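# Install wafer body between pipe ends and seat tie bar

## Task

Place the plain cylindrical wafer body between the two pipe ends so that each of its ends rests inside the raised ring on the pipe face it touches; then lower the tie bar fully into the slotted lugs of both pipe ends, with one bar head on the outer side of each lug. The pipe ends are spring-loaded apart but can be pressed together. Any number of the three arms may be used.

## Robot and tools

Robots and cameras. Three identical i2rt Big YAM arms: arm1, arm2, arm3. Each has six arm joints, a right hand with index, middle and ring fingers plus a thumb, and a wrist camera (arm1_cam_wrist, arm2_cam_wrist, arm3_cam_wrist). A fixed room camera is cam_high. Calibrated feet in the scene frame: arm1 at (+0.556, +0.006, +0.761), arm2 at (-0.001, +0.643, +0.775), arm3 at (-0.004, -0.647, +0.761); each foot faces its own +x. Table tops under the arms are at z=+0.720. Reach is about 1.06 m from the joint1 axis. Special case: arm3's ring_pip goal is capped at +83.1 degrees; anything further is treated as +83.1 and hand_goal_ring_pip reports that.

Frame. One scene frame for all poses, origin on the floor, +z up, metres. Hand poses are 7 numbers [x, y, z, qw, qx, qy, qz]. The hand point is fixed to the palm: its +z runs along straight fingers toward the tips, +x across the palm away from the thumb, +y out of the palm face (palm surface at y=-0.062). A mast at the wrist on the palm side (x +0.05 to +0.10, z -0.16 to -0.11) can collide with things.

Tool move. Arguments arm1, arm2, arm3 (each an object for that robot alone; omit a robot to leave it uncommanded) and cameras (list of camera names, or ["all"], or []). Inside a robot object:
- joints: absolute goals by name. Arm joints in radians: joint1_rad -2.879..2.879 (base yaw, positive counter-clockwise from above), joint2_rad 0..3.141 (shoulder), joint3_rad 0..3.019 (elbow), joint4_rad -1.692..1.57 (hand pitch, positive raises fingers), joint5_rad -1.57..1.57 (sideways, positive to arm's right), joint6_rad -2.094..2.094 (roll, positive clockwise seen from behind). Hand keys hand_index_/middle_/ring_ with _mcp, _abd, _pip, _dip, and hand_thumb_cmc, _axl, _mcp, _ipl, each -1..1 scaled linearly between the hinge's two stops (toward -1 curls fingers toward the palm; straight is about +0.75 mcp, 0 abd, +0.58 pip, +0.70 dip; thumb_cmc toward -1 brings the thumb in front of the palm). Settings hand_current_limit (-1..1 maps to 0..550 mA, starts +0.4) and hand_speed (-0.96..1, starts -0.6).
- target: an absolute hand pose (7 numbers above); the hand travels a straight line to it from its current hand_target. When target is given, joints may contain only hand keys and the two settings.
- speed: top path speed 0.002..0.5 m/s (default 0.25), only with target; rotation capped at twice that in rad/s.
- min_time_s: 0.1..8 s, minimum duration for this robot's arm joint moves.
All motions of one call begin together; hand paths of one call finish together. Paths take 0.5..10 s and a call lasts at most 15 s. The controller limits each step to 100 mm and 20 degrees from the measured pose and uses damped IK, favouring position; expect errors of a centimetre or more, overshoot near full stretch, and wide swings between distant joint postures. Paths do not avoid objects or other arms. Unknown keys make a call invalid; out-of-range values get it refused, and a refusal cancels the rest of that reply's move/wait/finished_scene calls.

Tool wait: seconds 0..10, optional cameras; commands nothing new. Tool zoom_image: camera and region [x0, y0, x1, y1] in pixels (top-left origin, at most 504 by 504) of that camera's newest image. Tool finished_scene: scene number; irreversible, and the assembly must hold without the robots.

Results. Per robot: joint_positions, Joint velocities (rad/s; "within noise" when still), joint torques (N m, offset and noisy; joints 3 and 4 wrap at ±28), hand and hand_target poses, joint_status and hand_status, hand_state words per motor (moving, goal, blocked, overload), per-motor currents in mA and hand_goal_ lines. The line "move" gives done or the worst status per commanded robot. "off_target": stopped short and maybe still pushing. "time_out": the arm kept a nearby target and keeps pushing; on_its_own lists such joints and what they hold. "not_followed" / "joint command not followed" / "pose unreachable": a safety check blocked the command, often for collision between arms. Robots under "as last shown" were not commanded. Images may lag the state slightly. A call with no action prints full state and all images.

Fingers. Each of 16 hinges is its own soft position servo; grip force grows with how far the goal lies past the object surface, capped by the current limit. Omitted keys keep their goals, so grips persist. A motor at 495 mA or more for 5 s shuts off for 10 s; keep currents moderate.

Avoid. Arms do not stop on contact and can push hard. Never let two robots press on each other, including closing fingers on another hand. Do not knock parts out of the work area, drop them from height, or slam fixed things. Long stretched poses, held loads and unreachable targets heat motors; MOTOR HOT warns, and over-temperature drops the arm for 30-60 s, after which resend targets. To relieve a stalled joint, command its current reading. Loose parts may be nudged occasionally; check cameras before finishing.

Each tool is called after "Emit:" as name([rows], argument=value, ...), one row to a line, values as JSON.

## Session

Scene 1 done. Start scene 2.

Emit:
move()

Emit:
zoom_image(camera="cam_high", region=[240, 120, 640, 440])

Scene clock: 0.00 s.
Joint torques (N m): no reading
Heat: arm1: hottest joint3_rad 30 °C; arm2: hottest joint3_rad 30 °C; arm3: hottest joint3_rad 33 °C.
Joint velocities: within noise
arm1.joint_positions: joint1_rad=+0.434 joint2_rad=+0.626 joint3_rad=+1.321 joint4_rad=-1.137 joint5_rad=+0.086 joint6_rad=+1.078 hand_index_mcp=+0.753 hand_index_abd=+0.000 hand_index_pip=+0.577 hand_index_dip=+0.696 hand_middle_mcp=+0.753 hand_middle_abd=+0.000 hand_middle_pip=+0.577 hand_middle_dip=+0.696 hand_ring_mcp=+0.753 hand_ring_abd=+0.000 hand_ring_pip=+0.577 hand_ring_dip=+0.696 hand_thumb_cmc=+0.714 hand_thumb_axl=+0.677 hand_thumb_mcp=+0.226 hand_thumb_ipl=+0.168 hand_current_limit=+0.400 hand_speed=-0.600
arm1.joint_status: not commanded
arm1.hand_state: goal,goal,goal,goal,goal,goal,goal,goal,goal,goal,goal,goal,goal,goal,goal,goal
arm1.index_mcp_current_ma: 0
arm1.index_abd_current_ma: 0
arm1.index_pip_current_ma: 0
arm1.index_dip_current_ma: 0
arm1.middle_mcp_current_ma: 0
arm1.middle_abd_current_ma: 0
arm1.middle_pip_current_ma: 0
arm1.middle_dip_current_ma: 0
arm1.ring_mcp_current_ma: 0
arm1.ring_abd_current_ma: 0
arm1.ring_pip_current_ma: 0
arm1.ring_dip_current_ma: 0
arm1.thumb_cmc_current_ma: 0
arm1.thumb_axl_current_ma: 0
arm1.thumb_mcp_current_ma: 0
arm1.thumb_ipl_current_ma: 0
arm1.hand_goal_index_mcp: 0.754
arm1.hand_goal_index_abd: 0.000
arm1.hand_goal_index_pip: 0.576
arm1.hand_goal_index_dip: 0.696
arm1.hand_goal_middle_mcp: 0.754
arm1.hand_goal_middle_abd: 0.000
arm1.hand_goal_middle_pip: 0.576
arm1.hand_goal_middle_dip: 0.696
arm1.hand_goal_ring_mcp: 0.754
arm1.hand_goal_ring_abd: 0.000
arm1.hand_goal_ring_pip: 0.576
arm1.hand_goal_ring_dip: 0.696
arm1.hand_goal_thumb_cmc: 0.714
arm1.hand_goal_thumb_axl: 0.678
arm1.hand_goal_thumb_mcp: 0.226
arm1.hand_goal_thumb_ipl: 0.168
arm1.hand: x=+0.2667 y=-0.0263 z=+1.3296 quat_wxyz=(+0.534, +0.369, -0.759, -0.044) (m; scene frame)
arm1.hand_target: x=+0.2697 y=-0.0248 z=+1.3419 quat_wxyz=(+0.545, +0.365, -0.753, -0.043) (m; scene frame)
arm1.hand_status: not commanded
arm2.joint_positions: joint1_rad=+0.404 joint2_rad=+0.624 joint3_rad=+1.408 joint4_rad=-1.228 joint5_rad=+0.056 joint6_rad=+1.076 hand_index_mcp=+0.753 hand_index_abd=+0.000 hand_index_pip=+0.577 hand_index_dip=+0.696 hand_middle_mcp=+0.753 hand_middle_abd=+0.000 hand_middle_pip=+0.577 hand_middle_dip=+0.696 hand_ring_mcp=+0.753 hand_ring_abd=+0.000 hand_ring_pip=+0.577 hand_ring_dip=+0.696 hand_thumb_cmc=+0.714 hand_thumb_axl=+0.677 hand_thumb_mcp=+0.226 hand_thumb_ipl=+0.168 hand_current_limit=+0.400 hand_speed=-0.600
arm2.joint_status: not commanded
arm2.hand_state: goal,goal,goal,goal,goal,goal,goal,goal,goal,goal,goal,goal,goal,goal,goal,goal
arm2.index_mcp_current_ma: 0
arm2.index_abd_current_ma: 0
arm2.index_pip_current_ma: 0
arm2.index_dip_current_ma: 0
arm2.middle_mcp_current_ma: 0
arm2.middle_abd_current_ma: 0
arm2.middle_pip_current_ma: 0
arm2.middle_dip_current_ma: 0
arm2.ring_mcp_current_ma: 0
arm2.ring_abd_current_ma: 0
arm2.ring_pip_current_ma: 0
arm2.ring_dip_current_ma: 0
arm2.thumb_cmc_current_ma: 0
arm2.thumb_axl_current_ma: 0
arm2.thumb_mcp_current_ma: 0
arm2.thumb_ipl_current_ma: 0
arm2.hand_goal_index_mcp: 0.754
arm2.hand_goal_index_abd: 0.000
arm2.hand_goal_index_pip: 0.576
arm2.hand_goal_index_dip: 0.696
arm2.hand_goal_middle_mcp: 0.754
arm2.hand_goal_middle_abd: 0.000
arm2.hand_goal_middle_pip: 0.576
arm2.hand_goal_middle_dip: 0.696
arm2.hand_goal_ring_mcp: 0.754
arm2.hand_goal_ring_abd: 0.000
arm2.hand_goal_ring_pip: 0.576
arm2.hand_goal_ring_dip: 0.696
arm2.hand_goal_thumb_cmc: 0.714
arm2.hand_goal_thumb_axl: 0.678
arm2.hand_goal_thumb_mcp: 0.226
arm2.hand_goal_thumb_ipl: 0.168
arm2.hand: x=+0.0159 y=+0.3768 z=+1.3671 quat_wxyz=(+0.406, +0.796, -0.280, +0.351) (m; scene frame)
arm2.hand_target: x=+0.0144 y=+0.3799 z=+1.3782 quat_wxyz=(+0.413, +0.789, -0.279, +0.359) (m; scene frame)
arm2.hand_status: not commanded
arm3.joint_positions: joint1_rad=+0.453 joint2_rad=+0.556 joint3_rad=+1.427 joint4_rad=-1.261 joint5_rad=-0.079 joint6_rad=+1.167 hand_index_mcp=+0.753 hand_index_abd=+0.000 hand_index_pip=+0.577 hand_index_dip=+0.696 hand_middle_mcp=+0.753 hand_middle_abd=+0.000 hand_middle_pip=+0.577 hand_middle_dip=+0.696 hand_ring_mcp=+0.753 hand_ring_abd=+0.000 hand_ring_pip=+0.577 hand_ring_dip=+0.696 hand_thumb_cmc=+0.714 hand_thumb_axl=+0.677 hand_thumb_mcp=+0.226 hand_thumb_ipl=+0.168 hand_current_limit=+0.400 hand_speed=-0.600
arm3.joint_status: not commanded
arm3.hand_state: goal,goal,goal,goal,goal,goal,goal,goal,goal,goal,goal,goal,goal,goal,goal,goal
arm3.index_mcp_current_ma: 0
arm3.index_abd_current_ma: 0
arm3.index_pip_current_ma: 0
arm3.index_dip_current_ma: 0
arm3.middle_mcp_current_ma: 0
arm3.middle_abd_current_ma: 0
arm3.middle_pip_current_ma: 0
arm3.middle_dip_current_ma: 0
arm3.ring_mcp_current_ma: 0
arm3.ring_abd_current_ma: 0
arm3.ring_pip_current_ma: 0
arm3.ring_dip_current_ma: 0
arm3.thumb_cmc_current_ma: 0
arm3.thumb_axl_current_ma: 0
arm3.thumb_mcp_current_ma: 0
arm3.thumb_ipl_current_ma: 0
arm3.hand_goal_index_mcp: 0.754
arm3.hand_goal_index_abd: 0.000
arm3.hand_goal_index_pip: 0.576
arm3.hand_goal_index_dip: 0.696
arm3.hand_goal_middle_mcp: 0.754
arm3.hand_goal_middle_abd: 0.000
arm3.hand_goal_middle_pip: 0.576
arm3.hand_goal_middle_dip: 0.696
arm3.hand_goal_ring_mcp: 0.754
arm3.hand_goal_ring_abd: 0.000
arm3.hand_goal_ring_pip: 0.576
arm3.hand_goal_ring_dip: 0.696
arm3.hand_goal_thumb_cmc: 0.714
arm3.hand_goal_thumb_axl: 0.678
arm3.hand_goal_thumb_mcp: 0.226
arm3.hand_goal_thumb_ipl: 0.168
arm3.hand: x=-0.0282 y=-0.4171 z=+1.3579 quat_wxyz=(-0.417, +0.283, +0.780, +0.371) (m; scene frame)
arm3.hand_target: x=-0.0267 y=-0.4206 z=+1.3692 quat_wxyz=(-0.424, +0.280, +0.773, +0.379) (m; scene frame)
arm3.hand_status: not commanded
pictures: arm1_cam_wrist, arm2_cam_wrist, arm3_cam_wrist, cam_high

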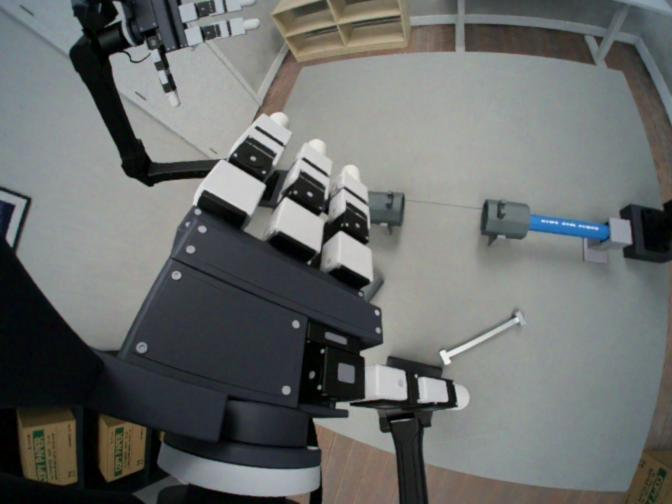

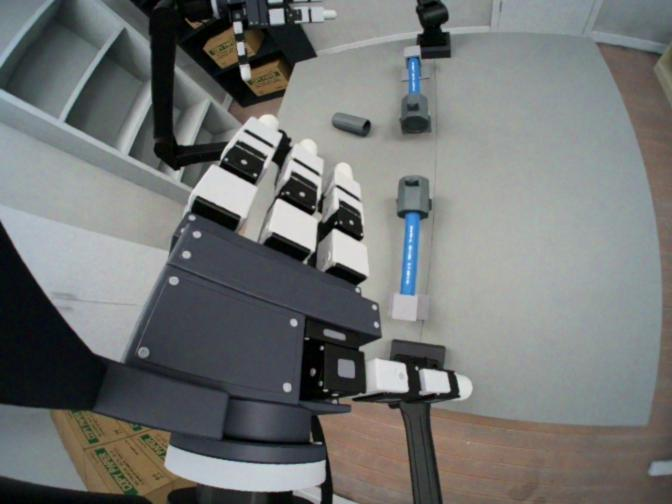

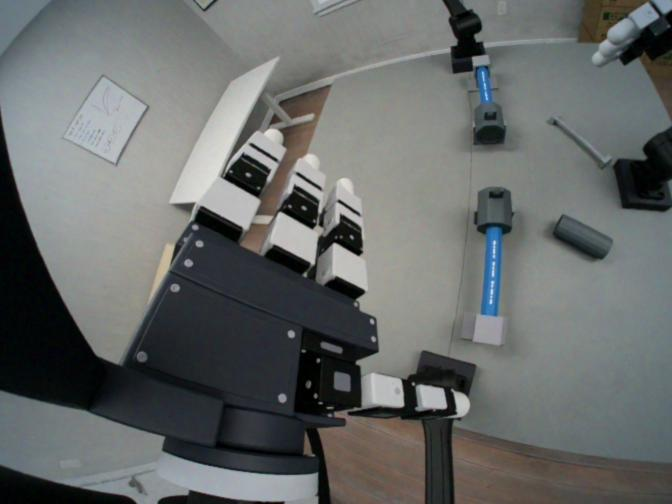

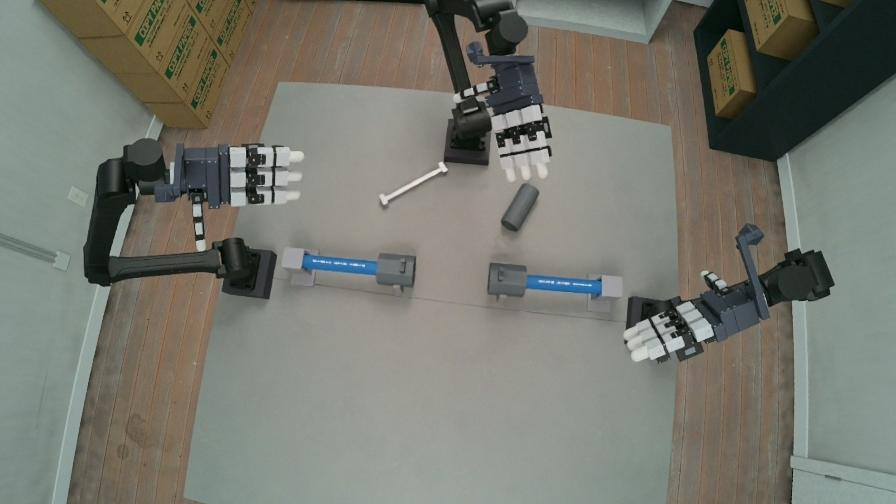

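Scaled by 1.260 from the camera's 896x504 image, which has a finer 1280x720 frame.

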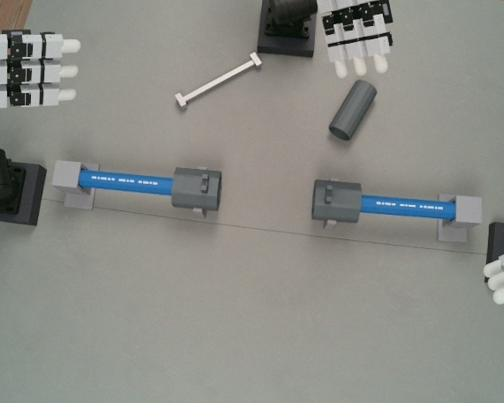

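Emit:
zoom_image(camera="cam_high", region=[360, 225, 440, 305])

Emit:
zoom_image(camera="cam_high", region=[460, 165, 560, 265])

Emit:
zoom_image(camera="cam_high", region=[370, 150, 460, 220])

Emit:
zoom_image(camera="cam_high", region=[475, 240, 555, 320])

Emit:
zoom_image(camera="arm1_cam_wrist", region=[330, 160, 660, 400])

Emit:
zoom_image(camera="arm3_cam_wrist", region=[430, 80, 650, 360])

Emit:
zoom_image(camera="arm2_cam_wrist", region=[320, 40, 480, 340])

Scaled by 6.300 from the camera's 896x504 image, which has a finer 1280x720 frame.

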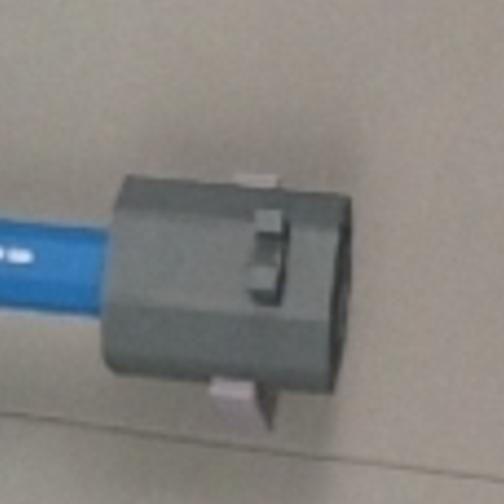

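Scaled by 5.040 from the camera's 896x504 image, which has a finer 1280x720 frame.

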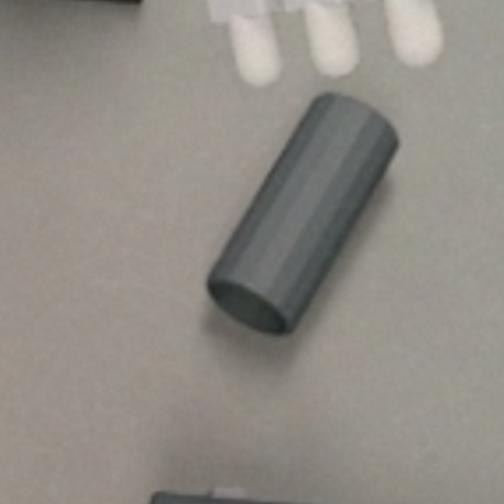

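Scaled by 5.600 from the camera's 896x504 image, which has a finer 1280x720 frame.

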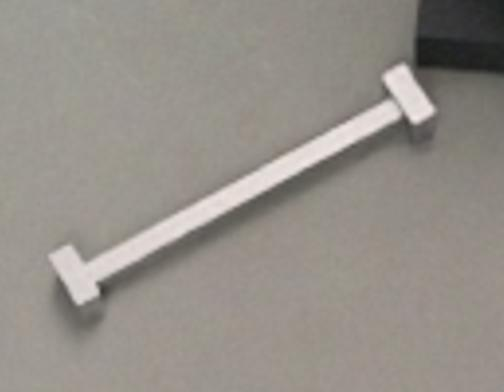

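Scaled by 6.300 from the camera's 896x504 image, which has a finer 1280x720 frame.

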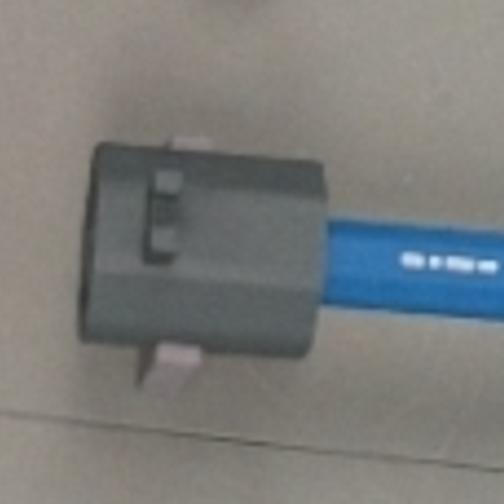

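Scaled by 1.527 from the camera's 672x504 image, which has a finer 960x720 frame.

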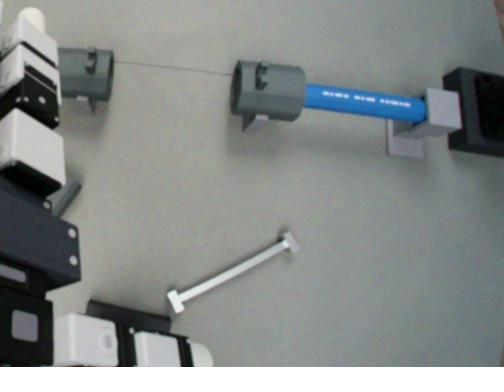

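Scaled by 1.800 from the camera's 672x504 image, which has a finer 960x720 frame.

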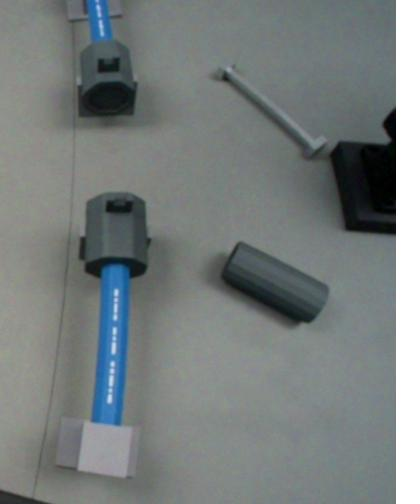

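Scaled by 1.680 from the camera's 672x504 image, which has a finer 960x720 frame.

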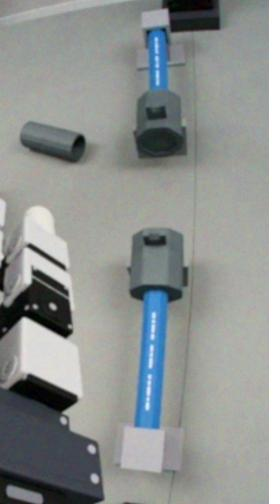

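Emit:
move(arm1={"target": [0.2788, -0.1206, 1.05, 0.0, 0.2119, 0.9773, 0.0], "speed": 0.3, "joints": {"hand_index_mcp": -0.6, "hand_index_pip": 0.0, "hand_index_dip": 0.7, "hand_middle_abd": 0.25, "hand_ring_abd": -0.25, "hand_thumb_cmc": -0.9, "hand_thumb_mcp": 0.1, "hand_current_limit": 0.74, "hand_speed": -0.4}}, arm2={"target": [0.0475, 0.2545, 1.08, 0.4225, 0.9063, 0.0037, 0.0017], "speed": 0.3, "joints": {"hand_index_mcp": 1, "hand_index_abd": 0.17, "hand_index_pip": 1, "hand_index_dip": 1, "hand_middle_mcp": -1, "hand_middle_abd": 0, "hand_middle_pip": 0, "hand_ring_mcp": 1, "hand_ring_abd": -0.17, "hand_ring_pip": 1, "hand_ring_dip": 1}}, arm3={"target": [0.0953, -0.266, 1.08, -0.0017, -0.0037, 0.9063, 0.4225], "speed": 0.3, "joints": {"hand_index_mcp": 1, "hand_index_abd": 0.17, "hand_index_pip": 1, "hand_index_dip": 1, "hand_middle_mcp": -1, "hand_middle_abd": 0, "hand_middle_pip": 0, "hand_ring_mcp": 1, "hand_ring_abd": -0.17, "hand_ring_pip": 1, "hand_ring_dip": 1}}, cameras=["all"])

Scene clock: 31.37 s.
Joint torques (N m): arm1=[-1.32 -8.47 9.8 -0.65 -0.21 0.07] | arm2=[-2.78 -0.44 10.26 2.36 0.35 -0.11] | arm3=[-0.85 -1.38 9.01 2.37 -0.11 -0.11]
Heat: arm1: hottest joint3_rad 35 °C; arm2: hottest joint3_rad 33 °C; arm3: hottest joint3_rad 37 °C.
move: arm1 off_target; arm2 done; arm3 done
Joint velocities: within noise
arm1.joint_positions: joint1_rad=+0.472 joint2_rad=+1.312 joint3_rad=+1.381 joint4_rad=-1.675 joint5_rad=-0.235 joint6_rad=+2.089 hand_index_mcp=-0.584 hand_index_abd=+0.000 hand_index_pip=+0.004 hand_index_dip=+0.703 hand_middle_mcp=+0.753 hand_middle_abd=+0.250 hand_middle_pip=+0.577 hand_middle_dip=+0.696 hand_ring_mcp=+0.753 hand_ring_abd=-0.246 hand_ring_pip=+0.577 hand_ring_dip=+0.696 hand_thumb_cmc=-0.898 hand_thumb_axl=+0.680 hand_thumb_mcp=+0.098 hand_thumb_ipl=+0.169 hand_current_limit=+0.740 hand_speed=-0.400
arm1.joint_status: all done
arm1.hand_state: goal,goal,goal,goal,goal,goal,goal,goal,goal,goal,goal,goal,goal,goal,goal,goal
arm1.index_mcp_current_ma: 20
arm1.index_abd_current_ma: 0
arm1.index_pip_current_ma: 3
arm1.index_dip_current_ma: 1
arm1.middle_mcp_current_ma: -1
arm1.middle_abd_current_ma: 0
arm1.middle_pip_current_ma: 0
arm1.middle_dip_current_ma: 0
arm1.ring_mcp_current_ma: 0
arm1.ring_abd_current_ma: 2
arm1.ring_pip_current_ma: 0
arm1.ring_dip_current_ma: 0
arm1.thumb_cmc_current_ma: 1
arm1.thumb_axl_current_ma: 1
arm1.thumb_mcp_current_ma: -2
arm1.thumb_ipl_current_ma: 0
arm1.hand_goal_index_mcp: -0.600
arm1.hand_goal_index_abd: 0.000
arm1.hand_goal_index_pip: 0.000
arm1.hand_goal_index_dip: 0.700
arm1.hand_goal_middle_mcp: 0.754
arm1.hand_goal_middle_abd: 0.250
arm1.hand_goal_middle_pip: 0.576
arm1.hand_goal_middle_dip: 0.696
arm1.hand_goal_ring_mcp: 0.754
arm1.hand_goal_ring_abd: -0.250
arm1.hand_goal_ring_pip: 0.576
arm1.hand_goal_ring_dip: 0.696
arm1.hand_goal_thumb_cmc: -0.900
arm1.hand_goal_thumb_axl: 0.678
arm1.hand_goal_thumb_mcp: 0.100
arm1.hand_goal_thumb_ipl: 0.168
arm1.hand: x=+0.2823 y=-0.1205 z=+1.0473 quat_wxyz=(-0.072, -0.009, -0.993, +0.094) (m; scene frame)
arm1.hand_target: x=+0.2784 y=-0.1198 z=+1.0500 quat_wxyz=(-0.075, -0.021, -0.993, +0.093) (m; scene frame)
arm1.hand_status: off_target (0.004 m and 27.0 deg from the pose sent, 0.295 m and 96.8 deg at the start; pose on its path clipped on 36 of 110 steps; a joint's target at an end of its range on 61 of 110 steps)
arm2.joint_positions: joint1_rad=+0.319 joint2_rad=+0.704 joint3_rad=+0.629 joint4_rad=-0.673 joint5_rad=+0.254 joint6_rad=+0.224 hand_index_mcp=+1.000 hand_index_abd=+0.169 hand_index_pip=+0.997 hand_index_dip=+0.997 hand_middle_mcp=-0.997 hand_middle_abd=+0.000 hand_middle_pip=+0.002 hand_middle_dip=+0.696 hand_ring_mcp=+1.000 hand_ring_abd=-0.166 hand_ring_pip=+0.997 hand_ring_dip=+0.997 hand_thumb_cmc=+0.720 hand_thumb_axl=+0.677 hand_thumb_mcp=+0.225 hand_thumb_ipl=+0.168 hand_current_limit=+0.400 hand_speed=-0.600
arm2.joint_status: all done
arm2.hand_state: goal,goal,goal,goal,goal,goal,goal,goal,goal,goal,goal,goal,goal,goal,goal,goal
arm2.index_mcp_current_ma: 0
arm2.index_abd_current_ma: -1
arm2.index_pip_current_ma: -10
arm2.index_dip_current_ma: -10
arm2.middle_mcp_current_ma: 9
arm2.middle_abd_current_ma: 1
arm2.middle_pip_current_ma: 5
arm2.middle_dip_current_ma: 0
arm2.ring_mcp_current_ma: 0
arm2.ring_abd_current_ma: 12
arm2.ring_pip_current_ma: -8
arm2.ring_dip_current_ma: -9
arm2.thumb_cmc_current_ma: 21
arm2.thumb_axl_current_ma: -2
arm2.thumb_mcp_current_ma: -4
arm2.thumb_ipl_current_ma: -1
arm2.hand_goal_index_mcp: 1.000
arm2.hand_goal_index_abd: 0.170
arm2.hand_goal_index_pip: 1.000
arm2.hand_goal_index_dip: 1.000
arm2.hand_goal_middle_mcp: -1.000
arm2.hand_goal_middle_abd: 0.000
arm2.hand_goal_middle_pip: 0.000
arm2.hand_goal_middle_dip: 0.696
arm2.hand_goal_ring_mcp: 1.000
arm2.hand_goal_ring_abd: -0.170
arm2.hand_goal_ring_pip: 1.000
arm2.hand_goal_ring_dip: 1.000
arm2.hand_goal_thumb_cmc: 0.714
arm2.hand_goal_thumb_axl: 0.678
arm2.hand_goal_thumb_mcp: 0.226
arm2.hand_goal_thumb_ipl: 0.168
arm2.hand: x=+0.0496 y=+0.2581 z=+1.0757 quat_wxyz=(+0.416, +0.910, +0.006, +0.004) (m; scene frame)
arm2.hand_target: x=+0.0474 y=+0.2546 z=+1.0799 quat_wxyz=(+0.422, +0.906, +0.004, +0.002) (m; scene frame)
arm2.hand_status: done (0.006 m and 0.9 deg from the pose sent, 0.314 m and 53.7 deg at the start)
arm3.joint_positions: joint1_rad=-0.331 joint2_rad=+0.691 joint3_rad=+0.665 joint4_rad=-0.735 joint5_rad=-0.300 joint6_rad=-0.249 hand_index_mcp=+1.000 hand_index_abd=+0.170 hand_index_pip=+0.997 hand_index_dip=+0.997 hand_middle_mcp=-0.997 hand_middle_abd=+0.001 hand_middle_pip=+0.002 hand_middle_dip=+0.696 hand_ring_mcp=+1.000 hand_ring_abd=-0.166 hand_ring_pip=+0.997 hand_ring_dip=+0.997 hand_thumb_cmc=+0.720 hand_thumb_axl=+0.677 hand_thumb_mcp=+0.225 hand_thumb_ipl=+0.168 hand_current_limit=+0.400 hand_speed=-0.600
arm3.joint_status: all done
arm3.hand_state: goal,goal,goal,goal,goal,goal,goal,goal,goal,goal,goal,goal,goal,goal,goal,goal
arm3.index_mcp_current_ma: 0
arm3.index_abd_current_ma: 0
arm3.index_pip_current_ma: 0
arm3.index_dip_current_ma: 0
arm3.middle_mcp_current_ma: 1
arm3.middle_abd_current_ma: 0
arm3.middle_pip_current_ma: 0
arm3.middle_dip_current_ma: 0
arm3.ring_mcp_current_ma: 0
arm3.ring_abd_current_ma: 1
arm3.ring_pip_current_ma: 0
arm3.ring_dip_current_ma: 0
arm3.thumb_cmc_current_ma: 1
arm3.thumb_axl_current_ma: 0
arm3.thumb_mcp_current_ma: 0
arm3.thumb_ipl_current_ma: 0
arm3.hand_goal_index_mcp: 1.000
arm3.hand_goal_index_abd: 0.170
arm3.hand_goal_index_pip: 1.000
arm3.hand_goal_index_dip: 1.000
arm3.hand_goal_middle_mcp: -1.000
arm3.hand_goal_middle_abd: 0.000
arm3.hand_goal_middle_pip: 0.000
arm3.hand_goal_middle_dip: 0.696
arm3.hand_goal_ring_mcp: 1.000
arm3.hand_goal_ring_abd: -0.170
arm3.hand_goal_ring_pip: 1.000
arm3.hand_goal_ring_dip: 1.000
arm3.hand_goal_thumb_cmc: 0.714
arm3.hand_goal_thumb_axl: 0.678
arm3.hand_goal_thumb_mcp: 0.226
arm3.hand_goal_thumb_ipl: 0.168
arm3.hand: x=+0.0898 y=-0.2670 z=+1.0764 quat_wxyz=(-0.009, -0.004, +0.910, +0.415) (m; scene frame)
arm3.hand_target: x=+0.0952 y=-0.2661 z=+1.0801 quat_wxyz=(-0.002, -0.004, +0.906, +0.422) (m; scene frame)
arm3.hand_status: done (0.007 m and 1.2 deg from the pose sent, 0.340 m and 60.6 deg at the start)
pictures: arm1_cam_wrist, arm2_cam_wrist, arm3_cam_wrist, cam_high

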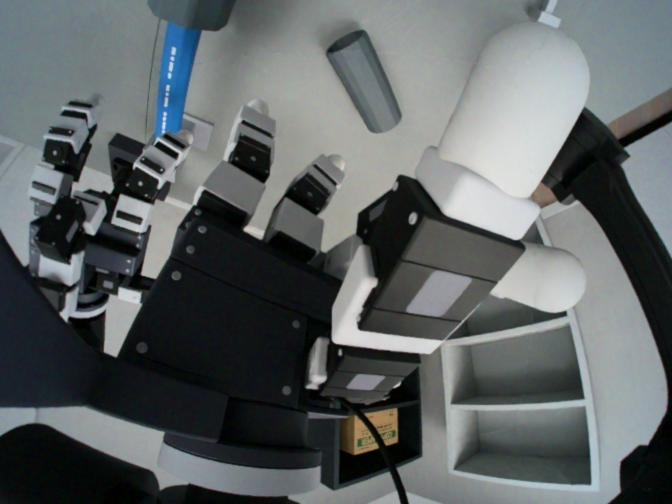

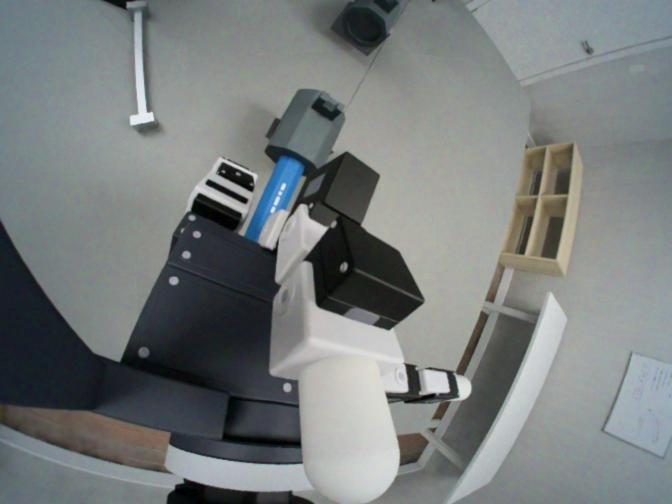

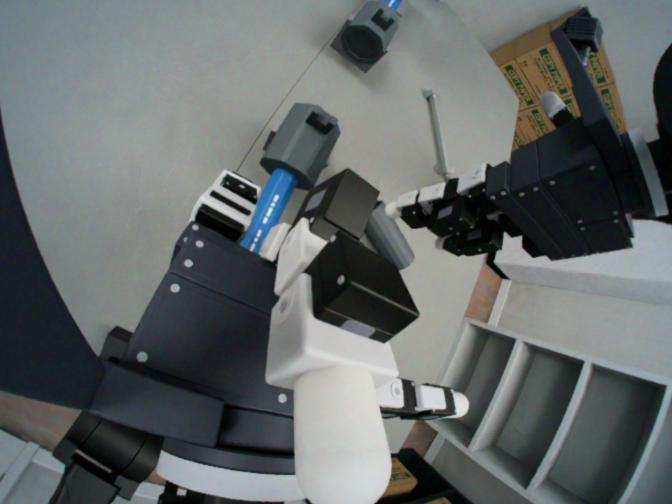

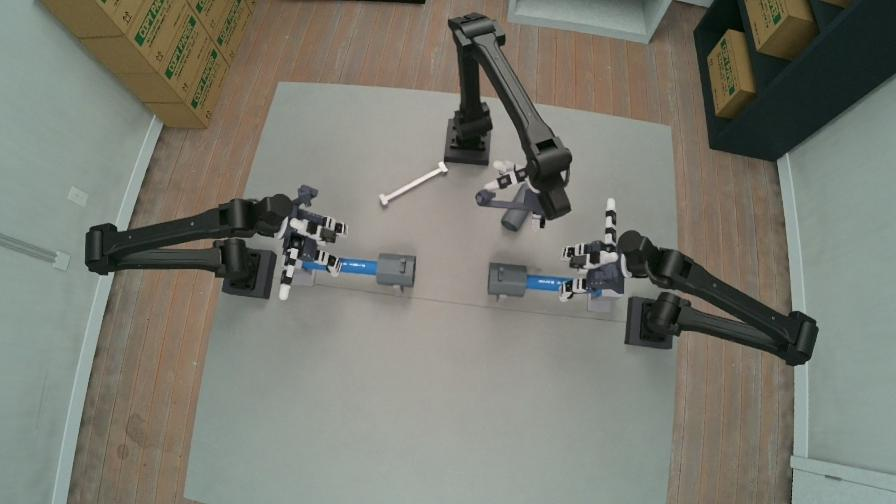

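Emit:
move(arm1={"joints": {"joint5_rad": 0.0, "joint6_rad": 0.85, "joint1_rad": 0.40}}, arm2={"target": [0.0475, 0.2545, 0.93, 0.4225, 0.9063, 0.0037, 0.0017], "speed": 0.15}, arm3={"target": [0.0953, -0.266, 0.93, -0.0017, -0.0037, 0.9063, 0.4225], "speed": 0.15}, cameras=["arm1_cam_wrist", "cam_high"])

Scene clock: 39.57 s.
Joint torques (N m): arm1=[-0.32 -8.64 9.95 -0.34 0.19 -0.22] | arm2=[-2.84 -1.38 8.69 2.37 0.28 -0.12] | arm3=[-0.79 -2.08 8.12 2.25 -0.05 -0.11]
Heat: arm1: hottest joint3_rad 35 °C; arm2: hottest joint3_rad 33 °C; arm3: hottest joint3_rad 37 °C.
move: arm1 done; arm2 done; arm3 done
Joint velocities: within noise
arm1.joint_positions: joint1_rad=+0.398 joint2_rad=+1.312 joint3_rad=+1.381 joint4_rad=-1.676 joint5_rad=-0.002 joint6_rad=+0.863 hand_index_mcp=-0.584 hand_index_abd=+0.000 hand_index_pip=+0.004 hand_index_dip=+0.703 hand_middle_mcp=+0.752 hand_middle_abd=+0.250 hand_middle_pip=+0.577 hand_middle_dip=+0.696 hand_ring_mcp=+0.752 hand_ring_abd=-0.246 hand_ring_pip=+0.577 hand_ring_dip=+0.696 hand_thumb_cmc=-0.899 hand_thumb_axl=+0.680 hand_thumb_mcp=+0.098 hand_thumb_ipl=+0.169 hand_current_limit=+0.740 hand_speed=-0.400
arm1.joint_status: all done
arm1.hand_state: goal,goal,goal,goal,goal,goal,goal,goal,goal,goal,goal,goal,goal,goal,goal,goal
arm1.index_mcp_current_ma: 20
arm1.index_abd_current_ma: 0
arm1.index_pip_current_ma: 3
arm1.index_dip_current_ma: 1
arm1.middle_mcp_current_ma: -1
arm1.middle_abd_current_ma: 0
arm1.middle_pip_current_ma: 0
arm1.middle_dip_current_ma: 0
arm1.ring_mcp_current_ma: -1
arm1.ring_abd_current_ma: 2
arm1.ring_pip_current_ma: 0
arm1.ring_dip_current_ma: 0
arm1.thumb_cmc_current_ma: 1
arm1.thumb_axl_current_ma: 1
arm1.thumb_mcp_current_ma: -2
arm1.thumb_ipl_current_ma: 0
arm1.hand_goal_index_mcp: -0.600
arm1.hand_goal_index_abd: 0.000
arm1.hand_goal_index_pip: 0.000
arm1.hand_goal_index_dip: 0.700
arm1.hand_goal_middle_mcp: 0.754
arm1.hand_goal_middle_abd: 0.250
arm1.hand_goal_middle_pip: 0.576
arm1.hand_goal_middle_dip: 0.696
arm1.hand_goal_ring_mcp: 0.754
arm1.hand_goal_ring_abd: -0.250
arm1.hand_goal_ring_pip: 0.576
arm1.hand_goal_ring_dip: 0.696
arm1.hand_goal_thumb_cmc: -0.900
arm1.hand_goal_thumb_axl: 0.678
arm1.hand_goal_thumb_mcp: 0.100
arm1.hand_goal_thumb_ipl: 0.168
arm1.hand: x=+0.1584 y=-0.0882 z=+1.0536 quat_wxyz=(-0.017, +0.538, -0.843, +0.003) (m; scene frame)
arm1.hand_target: x=+0.1539 y=-0.0913 z=+1.0557 quat_wxyz=(-0.019, +0.545, -0.838, +0.003) (m; scene frame)
arm1.hand_status: not commanded
arm2.joint_positions: joint1_rad=+0.317 joint2_rad=+0.927 joint3_rad=+0.296 joint4_rad=-0.119 joint5_rad=+0.254 joint6_rad=+0.223 hand_index_mcp=+1.000 hand_index_abd=+0.169 hand_index_pip=+0.997 hand_index_dip=+0.997 hand_middle_mcp=-0.998 hand_middle_abd=+0.000 hand_middle_pip=+0.002 hand_middle_dip=+0.696 hand_ring_mcp=+1.000 hand_ring_abd=-0.166 hand_ring_pip=+0.997 hand_ring_dip=+0.997 hand_thumb_cmc=+0.720 hand_thumb_axl=+0.677 hand_thumb_mcp=+0.225 hand_thumb_ipl=+0.168 hand_current_limit=+0.400 hand_speed=-0.600
arm2.joint_status: not commanded
arm2.hand_state: goal,goal,goal,goal,goal,goal,goal,goal,goal,goal,goal,goal,goal,goal,goal,goal
arm2.index_mcp_current_ma: 0
arm2.index_abd_current_ma: -1
arm2.index_pip_current_ma: -9
arm2.index_dip_current_ma: -10
arm2.middle_mcp_current_ma: 8
arm2.middle_abd_current_ma: 1
arm2.middle_pip_current_ma: 5
arm2.middle_dip_current_ma: 0
arm2.ring_mcp_current_ma: 0
arm2.ring_abd_current_ma: 11
arm2.ring_pip_current_ma: -8
arm2.ring_dip_current_ma: -9
arm2.thumb_cmc_current_ma: 21
arm2.thumb_axl_current_ma: -2
arm2.thumb_mcp_current_ma: -4
arm2.thumb_ipl_current_ma: -1
arm2.hand_goal_index_mcp: 1.000
arm2.hand_goal_index_abd: 0.170
arm2.hand_goal_index_pip: 1.000
arm2.hand_goal_index_dip: 1.000
arm2.hand_goal_middle_mcp: -1.000
arm2.hand_goal_middle_abd: 0.000
arm2.hand_goal_middle_pip: 0.000
arm2.hand_goal_middle_dip: 0.696
arm2.hand_goal_ring_mcp: 1.000
arm2.hand_goal_ring_abd: -0.170
arm2.hand_goal_ring_pip: 1.000
arm2.hand_goal_ring_dip: 1.000
arm2.hand_goal_thumb_cmc: 0.714
arm2.hand_goal_thumb_axl: 0.678
arm2.hand_goal_thumb_mcp: 0.226
arm2.hand_goal_thumb_ipl: 0.168
arm2.hand: x=+0.0492 y=+0.2582 z=+0.9253 quat_wxyz=(+0.415, +0.910, +0.005, +0.002) (m; scene frame)
arm2.hand_target: x=+0.0474 y=+0.2546 z=+0.9300 quat_wxyz=(+0.422, +0.906, +0.004, +0.002) (m; scene frame)
arm2.hand_status: done (0.006 m and 1.0 deg from the pose sent, 0.146 m and 0.9 deg at the start)
arm3.joint_positions: joint1_rad=-0.331 joint2_rad=+0.867 joint3_rad=+0.318 joint4_rad=-0.213 joint5_rad=-0.300 joint6_rad=-0.250 hand_index_mcp=+1.000 hand_index_abd=+0.170 hand_index_pip=+0.998 hand_index_dip=+0.997 hand_middle_mcp=-0.997 hand_middle_abd=+0.001 hand_middle_pip=+0.002 hand_middle_dip=+0.696 hand_ring_mcp=+1.000 hand_ring_abd=-0.166 hand_ring_pip=+0.997 hand_ring_dip=+0.997 hand_thumb_cmc=+0.720 hand_thumb_axl=+0.677 hand_thumb_mcp=+0.225 hand_thumb_ipl=+0.168 hand_current_limit=+0.400 hand_speed=-0.600
arm3.joint_status: not commanded
arm3.hand_state: goal,goal,goal,goal,goal,goal,goal,goal,goal,goal,goal,goal,goal,goal,goal,goal
arm3.index_mcp_current_ma: 0
arm3.index_abd_current_ma: 0
arm3.index_pip_current_ma: 0
arm3.index_dip_current_ma: 0
arm3.middle_mcp_current_ma: 1
arm3.middle_abd_current_ma: 0
arm3.middle_pip_current_ma: 0
arm3.middle_dip_current_ma: 0
arm3.ring_mcp_current_ma: 0
arm3.ring_abd_current_ma: 0
arm3.ring_pip_current_ma: 0
arm3.ring_dip_current_ma: 0
arm3.thumb_cmc_current_ma: 1
arm3.thumb_axl_current_ma: 0
arm3.thumb_mcp_current_ma: 0
arm3.thumb_ipl_current_ma: 0
arm3.hand_goal_index_mcp: 1.000
arm3.hand_goal_index_abd: 0.170
arm3.hand_goal_index_pip: 1.000
arm3.hand_goal_index_dip: 1.000
arm3.hand_goal_middle_mcp: -1.000
arm3.hand_goal_middle_abd: 0.000
arm3.hand_goal_middle_pip: 0.000
arm3.hand_goal_middle_dip: 0.696
arm3.hand_goal_ring_mcp: 1.000
arm3.hand_goal_ring_abd: -0.170
arm3.hand_goal_ring_pip: 1.000
arm3.hand_goal_ring_dip: 1.000
arm3.hand_goal_thumb_cmc: 0.714
arm3.hand_goal_thumb_axl: 0.678
arm3.hand_goal_thumb_mcp: 0.226
arm3.hand_goal_thumb_ipl: 0.168
arm3.hand: x=+0.0902 y=-0.2672 z=+0.9254 quat_wxyz=(-0.009, -0.004, +0.910, +0.415) (m; scene frame)
arm3.hand_target: x=+0.0952 y=-0.2661 z=+0.9299 quat_wxyz=(-0.002, -0.004, +0.906, +0.422) (m; scene frame)
arm3.hand_status: done (0.007 m and 1.3 deg from the pose sent, 0.146 m and 1.2 deg at the start)
pictures: arm1_cam_wrist, cam_high

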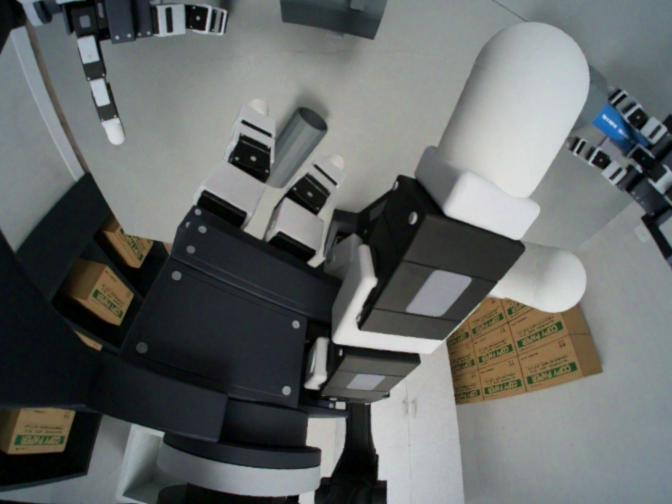

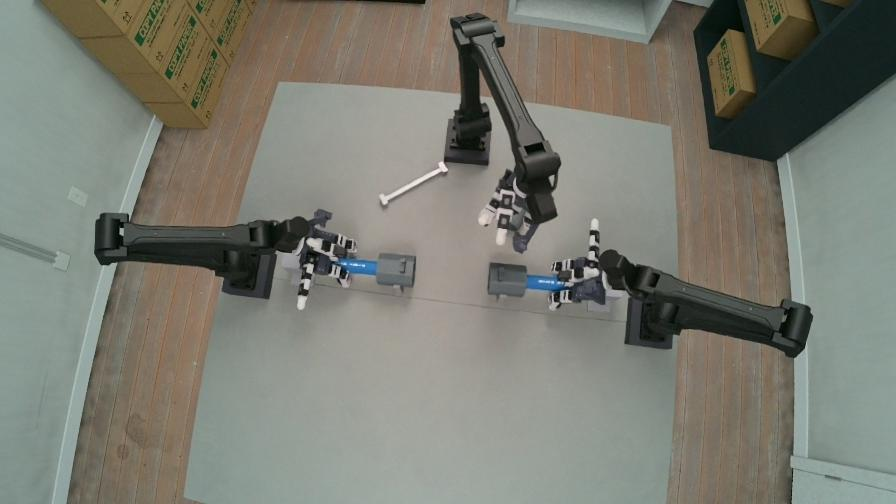

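Emit:
move(arm1={"target": [0.2788, -0.1206, 0.95, 0, -0.5425, 0.8401, 0], "speed": 0.15}, arm2={"target": [0.0475, 0.2545, 0.908, 0.4225, 0.9063, 0.0037, 0.0017], "speed": 0.1}, arm3={"target": [0.0953, -0.266, 0.908, -0.0017, -0.0037, 0.9063, 0.4225], "speed": 0.1}, cameras=["arm1_cam_wrist", "cam_high"])

Scene clock: 42.50 s.
Joint torques (N m): arm1=[0.03 -6.89 8.36 0.64 0.23 0.1] | arm2=[-2.61 -1.08 7.69 2.41 0.23 -0.11] | arm3=[-0.73 -2.32 7.23 2.18 -0.02 -0.1]
Heat: arm1: hottest joint3_rad 35 °C; arm2: hottest joint3_rad 33 °C; arm3: hottest joint3_rad 37 °C.
move: arm1 done; arm2 done; arm3 done
Joint velocities: within noise
arm1.joint_positions: joint1_rad=+0.682 joint2_rad=+1.083 joint3_rad=+0.914 joint4_rad=-1.426 joint5_rad=-0.002 joint6_rad=+1.130 hand_index_mcp=-0.584 hand_index_abd=+0.000 hand_index_pip=+0.004 hand_index_dip=+0.703 hand_middle_mcp=+0.752 hand_middle_abd=+0.250 hand_middle_pip=+0.577 hand_middle_dip=+0.696 hand_ring_mcp=+0.752 hand_ring_abd=-0.246 hand_ring_pip=+0.577 hand_ring_dip=+0.696 hand_thumb_cmc=-0.899 hand_thumb_axl=+0.680 hand_thumb_mcp=+0.098 hand_thumb_ipl=+0.169 hand_current_limit=+0.740 hand_speed=-0.400
arm1.joint_status: not commanded
arm1.hand_state: goal,goal,goal,goal,goal,goal,goal,goal,goal,goal,goal,goal,goal,goal,goal,goal
arm1.index_mcp_current_ma: 20
arm1.index_abd_current_ma: 0
arm1.index_pip_current_ma: 3
arm1.index_dip_current_ma: 1
arm1.middle_mcp_current_ma: -1
arm1.middle_abd_current_ma: 0
arm1.middle_pip_current_ma: 0
arm1.middle_dip_current_ma: 0
arm1.ring_mcp_current_ma: -1
arm1.ring_abd_current_ma: 2
arm1.ring_pip_current_ma: 0
arm1.ring_dip_current_ma: 0
arm1.thumb_cmc_current_ma: 1
arm1.thumb_axl_current_ma: 1
arm1.thumb_mcp_current_ma: -2
arm1.thumb_ipl_current_ma: 0
arm1.hand_goal_index_mcp: -0.600
arm1.hand_goal_index_abd: 0.000
arm1.hand_goal_index_pip: 0.000
arm1.hand_goal_index_dip: 0.700
arm1.hand_goal_middle_mcp: 0.754
arm1.hand_goal_middle_abd: 0.250
arm1.hand_goal_middle_pip: 0.576
arm1.hand_goal_middle_dip: 0.696
arm1.hand_goal_ring_mcp: 0.754
arm1.hand_goal_ring_abd: -0.250
arm1.hand_goal_ring_pip: 0.576
arm1.hand_goal_ring_dip: 0.696
arm1.hand_goal_thumb_cmc: -0.900
arm1.hand_goal_thumb_axl: 0.678
arm1.hand_goal_thumb_mcp: 0.100
arm1.hand_goal_thumb_ipl: 0.168
arm1.hand: x=+0.2794 y=-0.1184 z=+0.9463 quat_wxyz=(-0.012, +0.546, -0.838, -0.001) (m; scene frame)
arm1.hand_target: x=+0.2788 y=-0.1205 z=+0.9500 quat_wxyz=(+0.000, +0.542, -0.840, +0.000) (m; scene frame)
arm1.hand_status: done (0.004 m and 1.4 deg from the pose sent, 0.162 m and 2.0 deg at the start)
arm2.joint_positions: joint1_rad=+0.314 joint2_rad=+1.001 joint3_rad=+0.265 joint4_rad=-0.001 joint5_rad=+0.255 joint6_rad=+0.221 hand_index_mcp=+1.000 hand_index_abd=+0.169 hand_index_pip=+0.997 hand_index_dip=+0.997 hand_middle_mcp=-0.998 hand_middle_abd=+0.000 hand_middle_pip=+0.002 hand_middle_dip=+0.696 hand_ring_mcp=+1.000 hand_ring_abd=-0.166 hand_ring_pip=+0.997 hand_ring_dip=+0.997 hand_thumb_cmc=+0.720 hand_thumb_axl=+0.677 hand_thumb_mcp=+0.225 hand_thumb_ipl=+0.168 hand_current_limit=+0.400 hand_speed=-0.600
arm2.joint_status: not commanded
arm2.hand_state: goal,goal,goal,goal,goal,goal,goal,goal,goal,goal,goal,goal,goal,goal,goal,goal
arm2.index_mcp_current_ma: 0
arm2.index_abd_current_ma: -1
arm2.index_pip_current_ma: -9
arm2.index_dip_current_ma: -10
arm2.middle_mcp_current_ma: 8
arm2.middle_abd_current_ma: 1
arm2.middle_pip_current_ma: 5
arm2.middle_dip_current_ma: 0
arm2.ring_mcp_current_ma: 0
arm2.ring_abd_current_ma: 11
arm2.ring_pip_current_ma: -8
arm2.ring_dip_current_ma: -9
arm2.thumb_cmc_current_ma: 21
arm2.thumb_axl_current_ma: -2
arm2.thumb_mcp_current_ma: -4
arm2.thumb_ipl_current_ma: -1
arm2.hand_goal_index_mcp: 1.000
arm2.hand_goal_index_abd: 0.170
arm2.hand_goal_index_pip: 1.000
arm2.hand_goal_index_dip: 1.000
arm2.hand_goal_middle_mcp: -1.000
arm2.hand_goal_middle_abd: 0.000
arm2.hand_goal_middle_pip: 0.000
arm2.hand_goal_middle_dip: 0.696
arm2.hand_goal_ring_mcp: 1.000
arm2.hand_goal_ring_abd: -0.170
arm2.hand_goal_ring_pip: 1.000
arm2.hand_goal_ring_dip: 1.000
arm2.hand_goal_thumb_cmc: 0.714
arm2.hand_goal_thumb_axl: 0.678
arm2.hand_goal_thumb_mcp: 0.226
arm2.hand_goal_thumb_ipl: 0.168
arm2.hand: x=+0.0488 y=+0.2563 z=+0.9089 quat_wxyz=(+0.421, +0.907, +0.004, +0.003) (m; scene frame)
arm2.hand_target: x=+0.0475 y=+0.2545 z=+0.9082 quat_wxyz=(+0.423, +0.906, +0.004, +0.002) (m; scene frame)
arm2.hand_status: done (0.002 m and 0.3 deg from the pose sent, 0.018 m and 1.0 deg at the start)
arm3.joint_positions: joint1_rad=-0.331 joint2_rad=+0.929 joint3_rad=+0.283 joint4_rad=-0.103 joint5_rad=-0.300 joint6_rad=-0.250 hand_index_mcp=+1.000 hand_index_abd=+0.170 hand_index_pip=+0.998 hand_index_dip=+0.997 hand_middle_mcp=-0.997 hand_middle_abd=+0.001 hand_middle_pip=+0.002 hand_middle_dip=+0.696 hand_ring_mcp=+1.000 hand_ring_abd=-0.166 hand_ring_pip=+0.997 hand_ring_dip=+0.997 hand_thumb_cmc=+0.720 hand_thumb_axl=+0.677 hand_thumb_mcp=+0.225 hand_thumb_ipl=+0.168 hand_current_limit=+0.400 hand_speed=-0.600
arm3.joint_status: not commanded
arm3.hand_state: goal,goal,goal,goal,goal,goal,goal,goal,goal,goal,goal,goal,goal,goal,goal,goal
arm3.index_mcp_current_ma: 0
arm3.index_abd_current_ma: 0
arm3.index_pip_current_ma: 0
arm3.index_dip_current_ma: 0
arm3.middle_mcp_current_ma: 1
arm3.middle_abd_current_ma: 0
arm3.middle_pip_current_ma: 0
arm3.middle_dip_current_ma: 0
arm3.ring_mcp_current_ma: 0
arm3.ring_abd_current_ma: 0
arm3.ring_pip_current_ma: 0
arm3.ring_dip_current_ma: 0
arm3.thumb_cmc_current_ma: 1
arm3.thumb_axl_current_ma: 0
arm3.thumb_mcp_current_ma: 0
arm3.thumb_ipl_current_ma: 0
arm3.hand_goal_index_mcp: 1.000
arm3.hand_goal_index_abd: 0.170
arm3.hand_goal_index_pip: 1.000
arm3.hand_goal_index_dip: 1.000
arm3.hand_goal_middle_mcp: -1.000
arm3.hand_goal_middle_abd: 0.000
arm3.hand_goal_middle_pip: 0.000
arm3.hand_goal_middle_dip: 0.696
arm3.hand_goal_ring_mcp: 1.000
arm3.hand_goal_ring_abd: -0.170
arm3.hand_goal_ring_pip: 1.000
arm3.hand_goal_ring_dip: 1.000
arm3.hand_goal_thumb_cmc: 0.714
arm3.hand_goal_thumb_axl: 0.678
arm3.hand_goal_thumb_mcp: 0.226
arm3.hand_goal_thumb_ipl: 0.168
arm3.hand: x=+0.0908 y=-0.2657 z=+0.9091 quat_wxyz=(-0.007, -0.006, +0.907, +0.420) (m; scene frame)
arm3.hand_target: x=+0.0952 y=-0.2661 z=+0.9080 quat_wxyz=(-0.002, -0.004, +0.906, +0.422) (m; scene frame)
arm3.hand_status: done (0.005 m and 0.7 deg from the pose sent, 0.018 m and 1.3 deg at the start)
pictures: arm1_cam_wrist, cam_high

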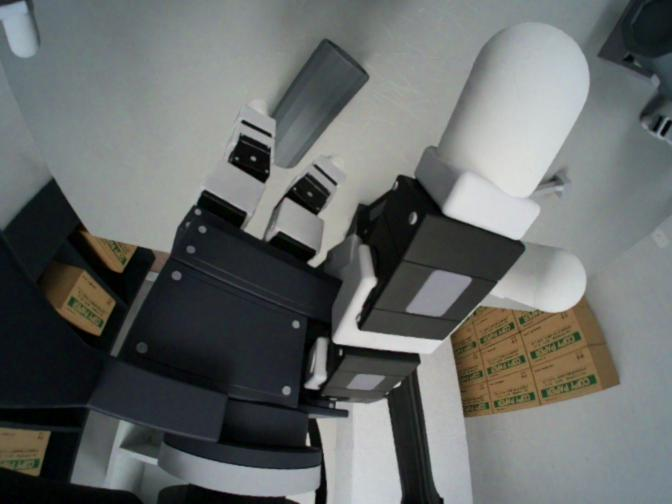

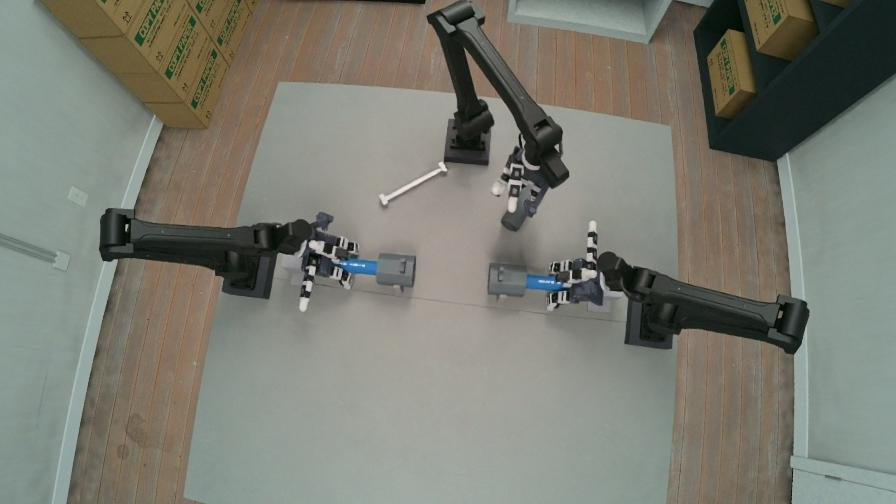

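Emit:
zoom_image(camera="arm1_cam_wrist", region=[200, 20, 400, 220])

Emit:
move(arm1={"target": [0.2788, -0.1206, 0.90, 0, -0.5425, 0.8401, 0], "speed": 0.12}, cameras=["arm1_cam_wrist", "cam_high"])

Emit:
zoom_image(camera="arm1_cam_wrist", region=[200, 20, 400, 220])

Emit:
zoom_image(camera="cam_high", region=[450, 110, 600, 260])

Scaled by 2.520 from the camera's 672x504 image, which has a finer 960x720 frame.

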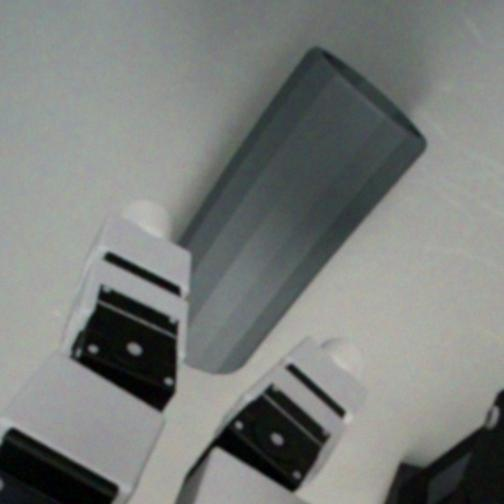

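Scene clock: 46.07 s.
Joint torques (N m): arm1=[0.03 -4.95 8.02 0.68 0.22 0.06] | arm2=[-2.61 -1.08 7.72 2.4 0.23 -0.11] | arm3=[-0.5 -2.26 7.01 2.45 -0.07 -0.11]
Heat: arm1: hottest joint3_rad 35 °C; arm2: hottest joint3_rad 33 °C; arm3: hottest joint3_rad 37 °C.
move: arm1 done
Joint velocities: within noise
arm1.joint_positions: joint1_rad=+0.682 joint2_rad=+1.094 joint3_rad=+0.804 joint4_rad=-1.281 joint5_rad=-0.002 joint6_rad=+1.131 hand_index_mcp=-0.584 hand_index_abd=+0.000 hand_index_pip=+0.004 hand_index_dip=+0.703 hand_middle_mcp=+0.752 hand_middle_abd=+0.250 hand_middle_pip=+0.577 hand_middle_dip=+0.696 hand_ring_mcp=+0.752 hand_ring_abd=-0.246 hand_ring_pip=+0.577 hand_ring_dip=+0.696 hand_thumb_cmc=-0.899 hand_thumb_axl=+0.680 hand_thumb_mcp=+0.098 hand_thumb_ipl=+0.169 hand_current_limit=+0.740 hand_speed=-0.400
arm1.joint_status: not commanded
arm1.hand_state: goal,goal,goal,goal,goal,goal,goal,goal,goal,goal,goal,goal,goal,goal,goal,goal
arm1.index_mcp_current_ma: 20
arm1.index_abd_current_ma: 0
arm1.index_pip_current_ma: 3
arm1.index_dip_current_ma: 1
arm1.middle_mcp_current_ma: -1
arm1.middle_abd_current_ma: 0
arm1.middle_pip_current_ma: 0
arm1.middle_dip_current_ma: 0
arm1.ring_mcp_current_ma: -1
arm1.ring_abd_current_ma: 2
arm1.ring_pip_current_ma: 0
arm1.ring_dip_current_ma: 0
arm1.thumb_cmc_current_ma: 1
arm1.thumb_axl_current_ma: 1
arm1.thumb_mcp_current_ma: -2
arm1.thumb_ipl_current_ma: 0
arm1.hand_goal_index_mcp: -0.600
arm1.hand_goal_index_abd: 0.000
arm1.hand_goal_index_pip: 0.000
arm1.hand_goal_index_dip: 0.700
arm1.hand_goal_middle_mcp: 0.754
arm1.hand_goal_middle_abd: 0.250
arm1.hand_goal_middle_pip: 0.576
arm1.hand_goal_middle_dip: 0.696
arm1.hand_goal_ring_mcp: 0.754
arm1.hand_goal_ring_abd: -0.250
arm1.hand_goal_ring_pip: 0.576
arm1.hand_goal_ring_dip: 0.696
arm1.hand_goal_thumb_cmc: -0.900
arm1.hand_goal_thumb_axl: 0.678
arm1.hand_goal_thumb_mcp: 0.100
arm1.hand_goal_thumb_ipl: 0.168
arm1.hand: x=+0.2798 y=-0.1181 z=+0.9031 quat_wxyz=(+0.000, +0.545, -0.838, +0.001) (m; scene frame)
arm1.hand_target: x=+0.2789 y=-0.1205 z=+0.9000 quat_wxyz=(+0.000, +0.543, -0.840, +0.000) (m; scene frame)
arm1.hand_status: done (0.004 m and 0.4 deg from the pose sent, 0.046 m and 1.4 deg at the start)
arm2, arm3: as last shown
pictures: arm1_cam_wrist, cam_high

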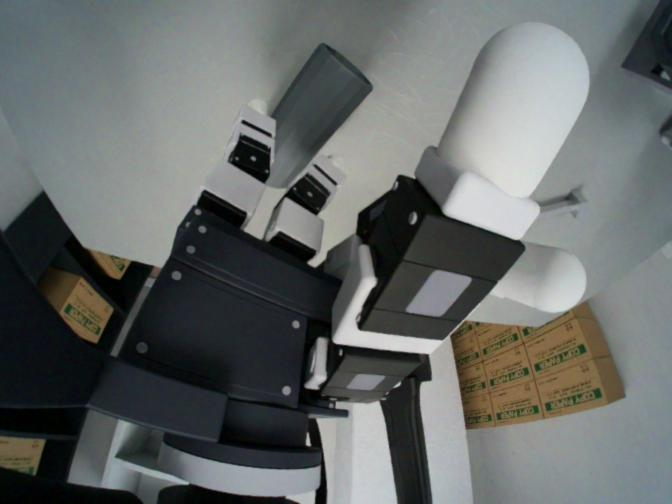

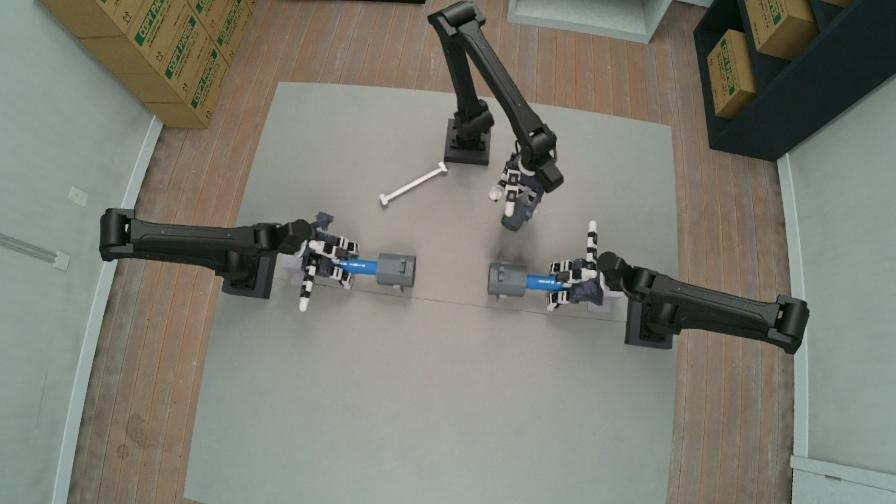

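Scaled by 2.520 from the camera's 672x504 image, which has a finer 960x720 frame.

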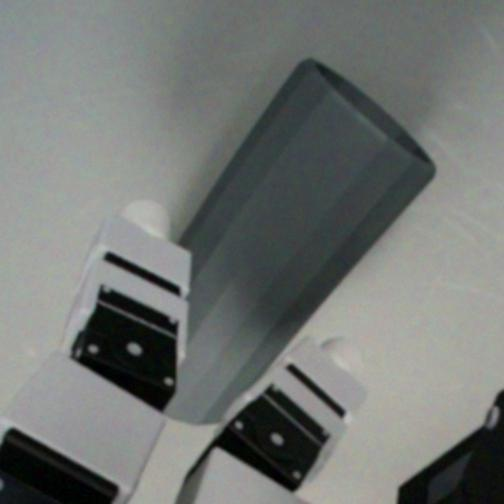

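Scaled by 3.360 from the camera's 896x504 image, which has a finer 1280x720 frame.

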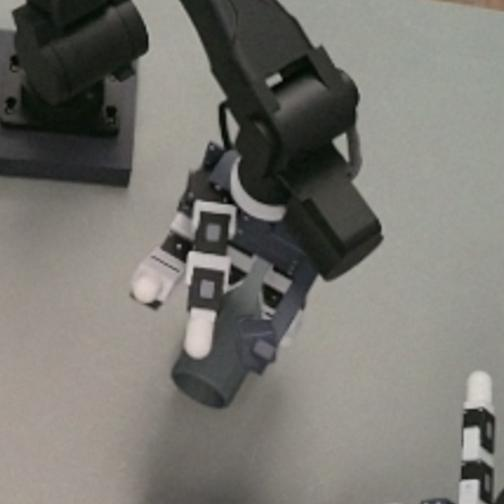

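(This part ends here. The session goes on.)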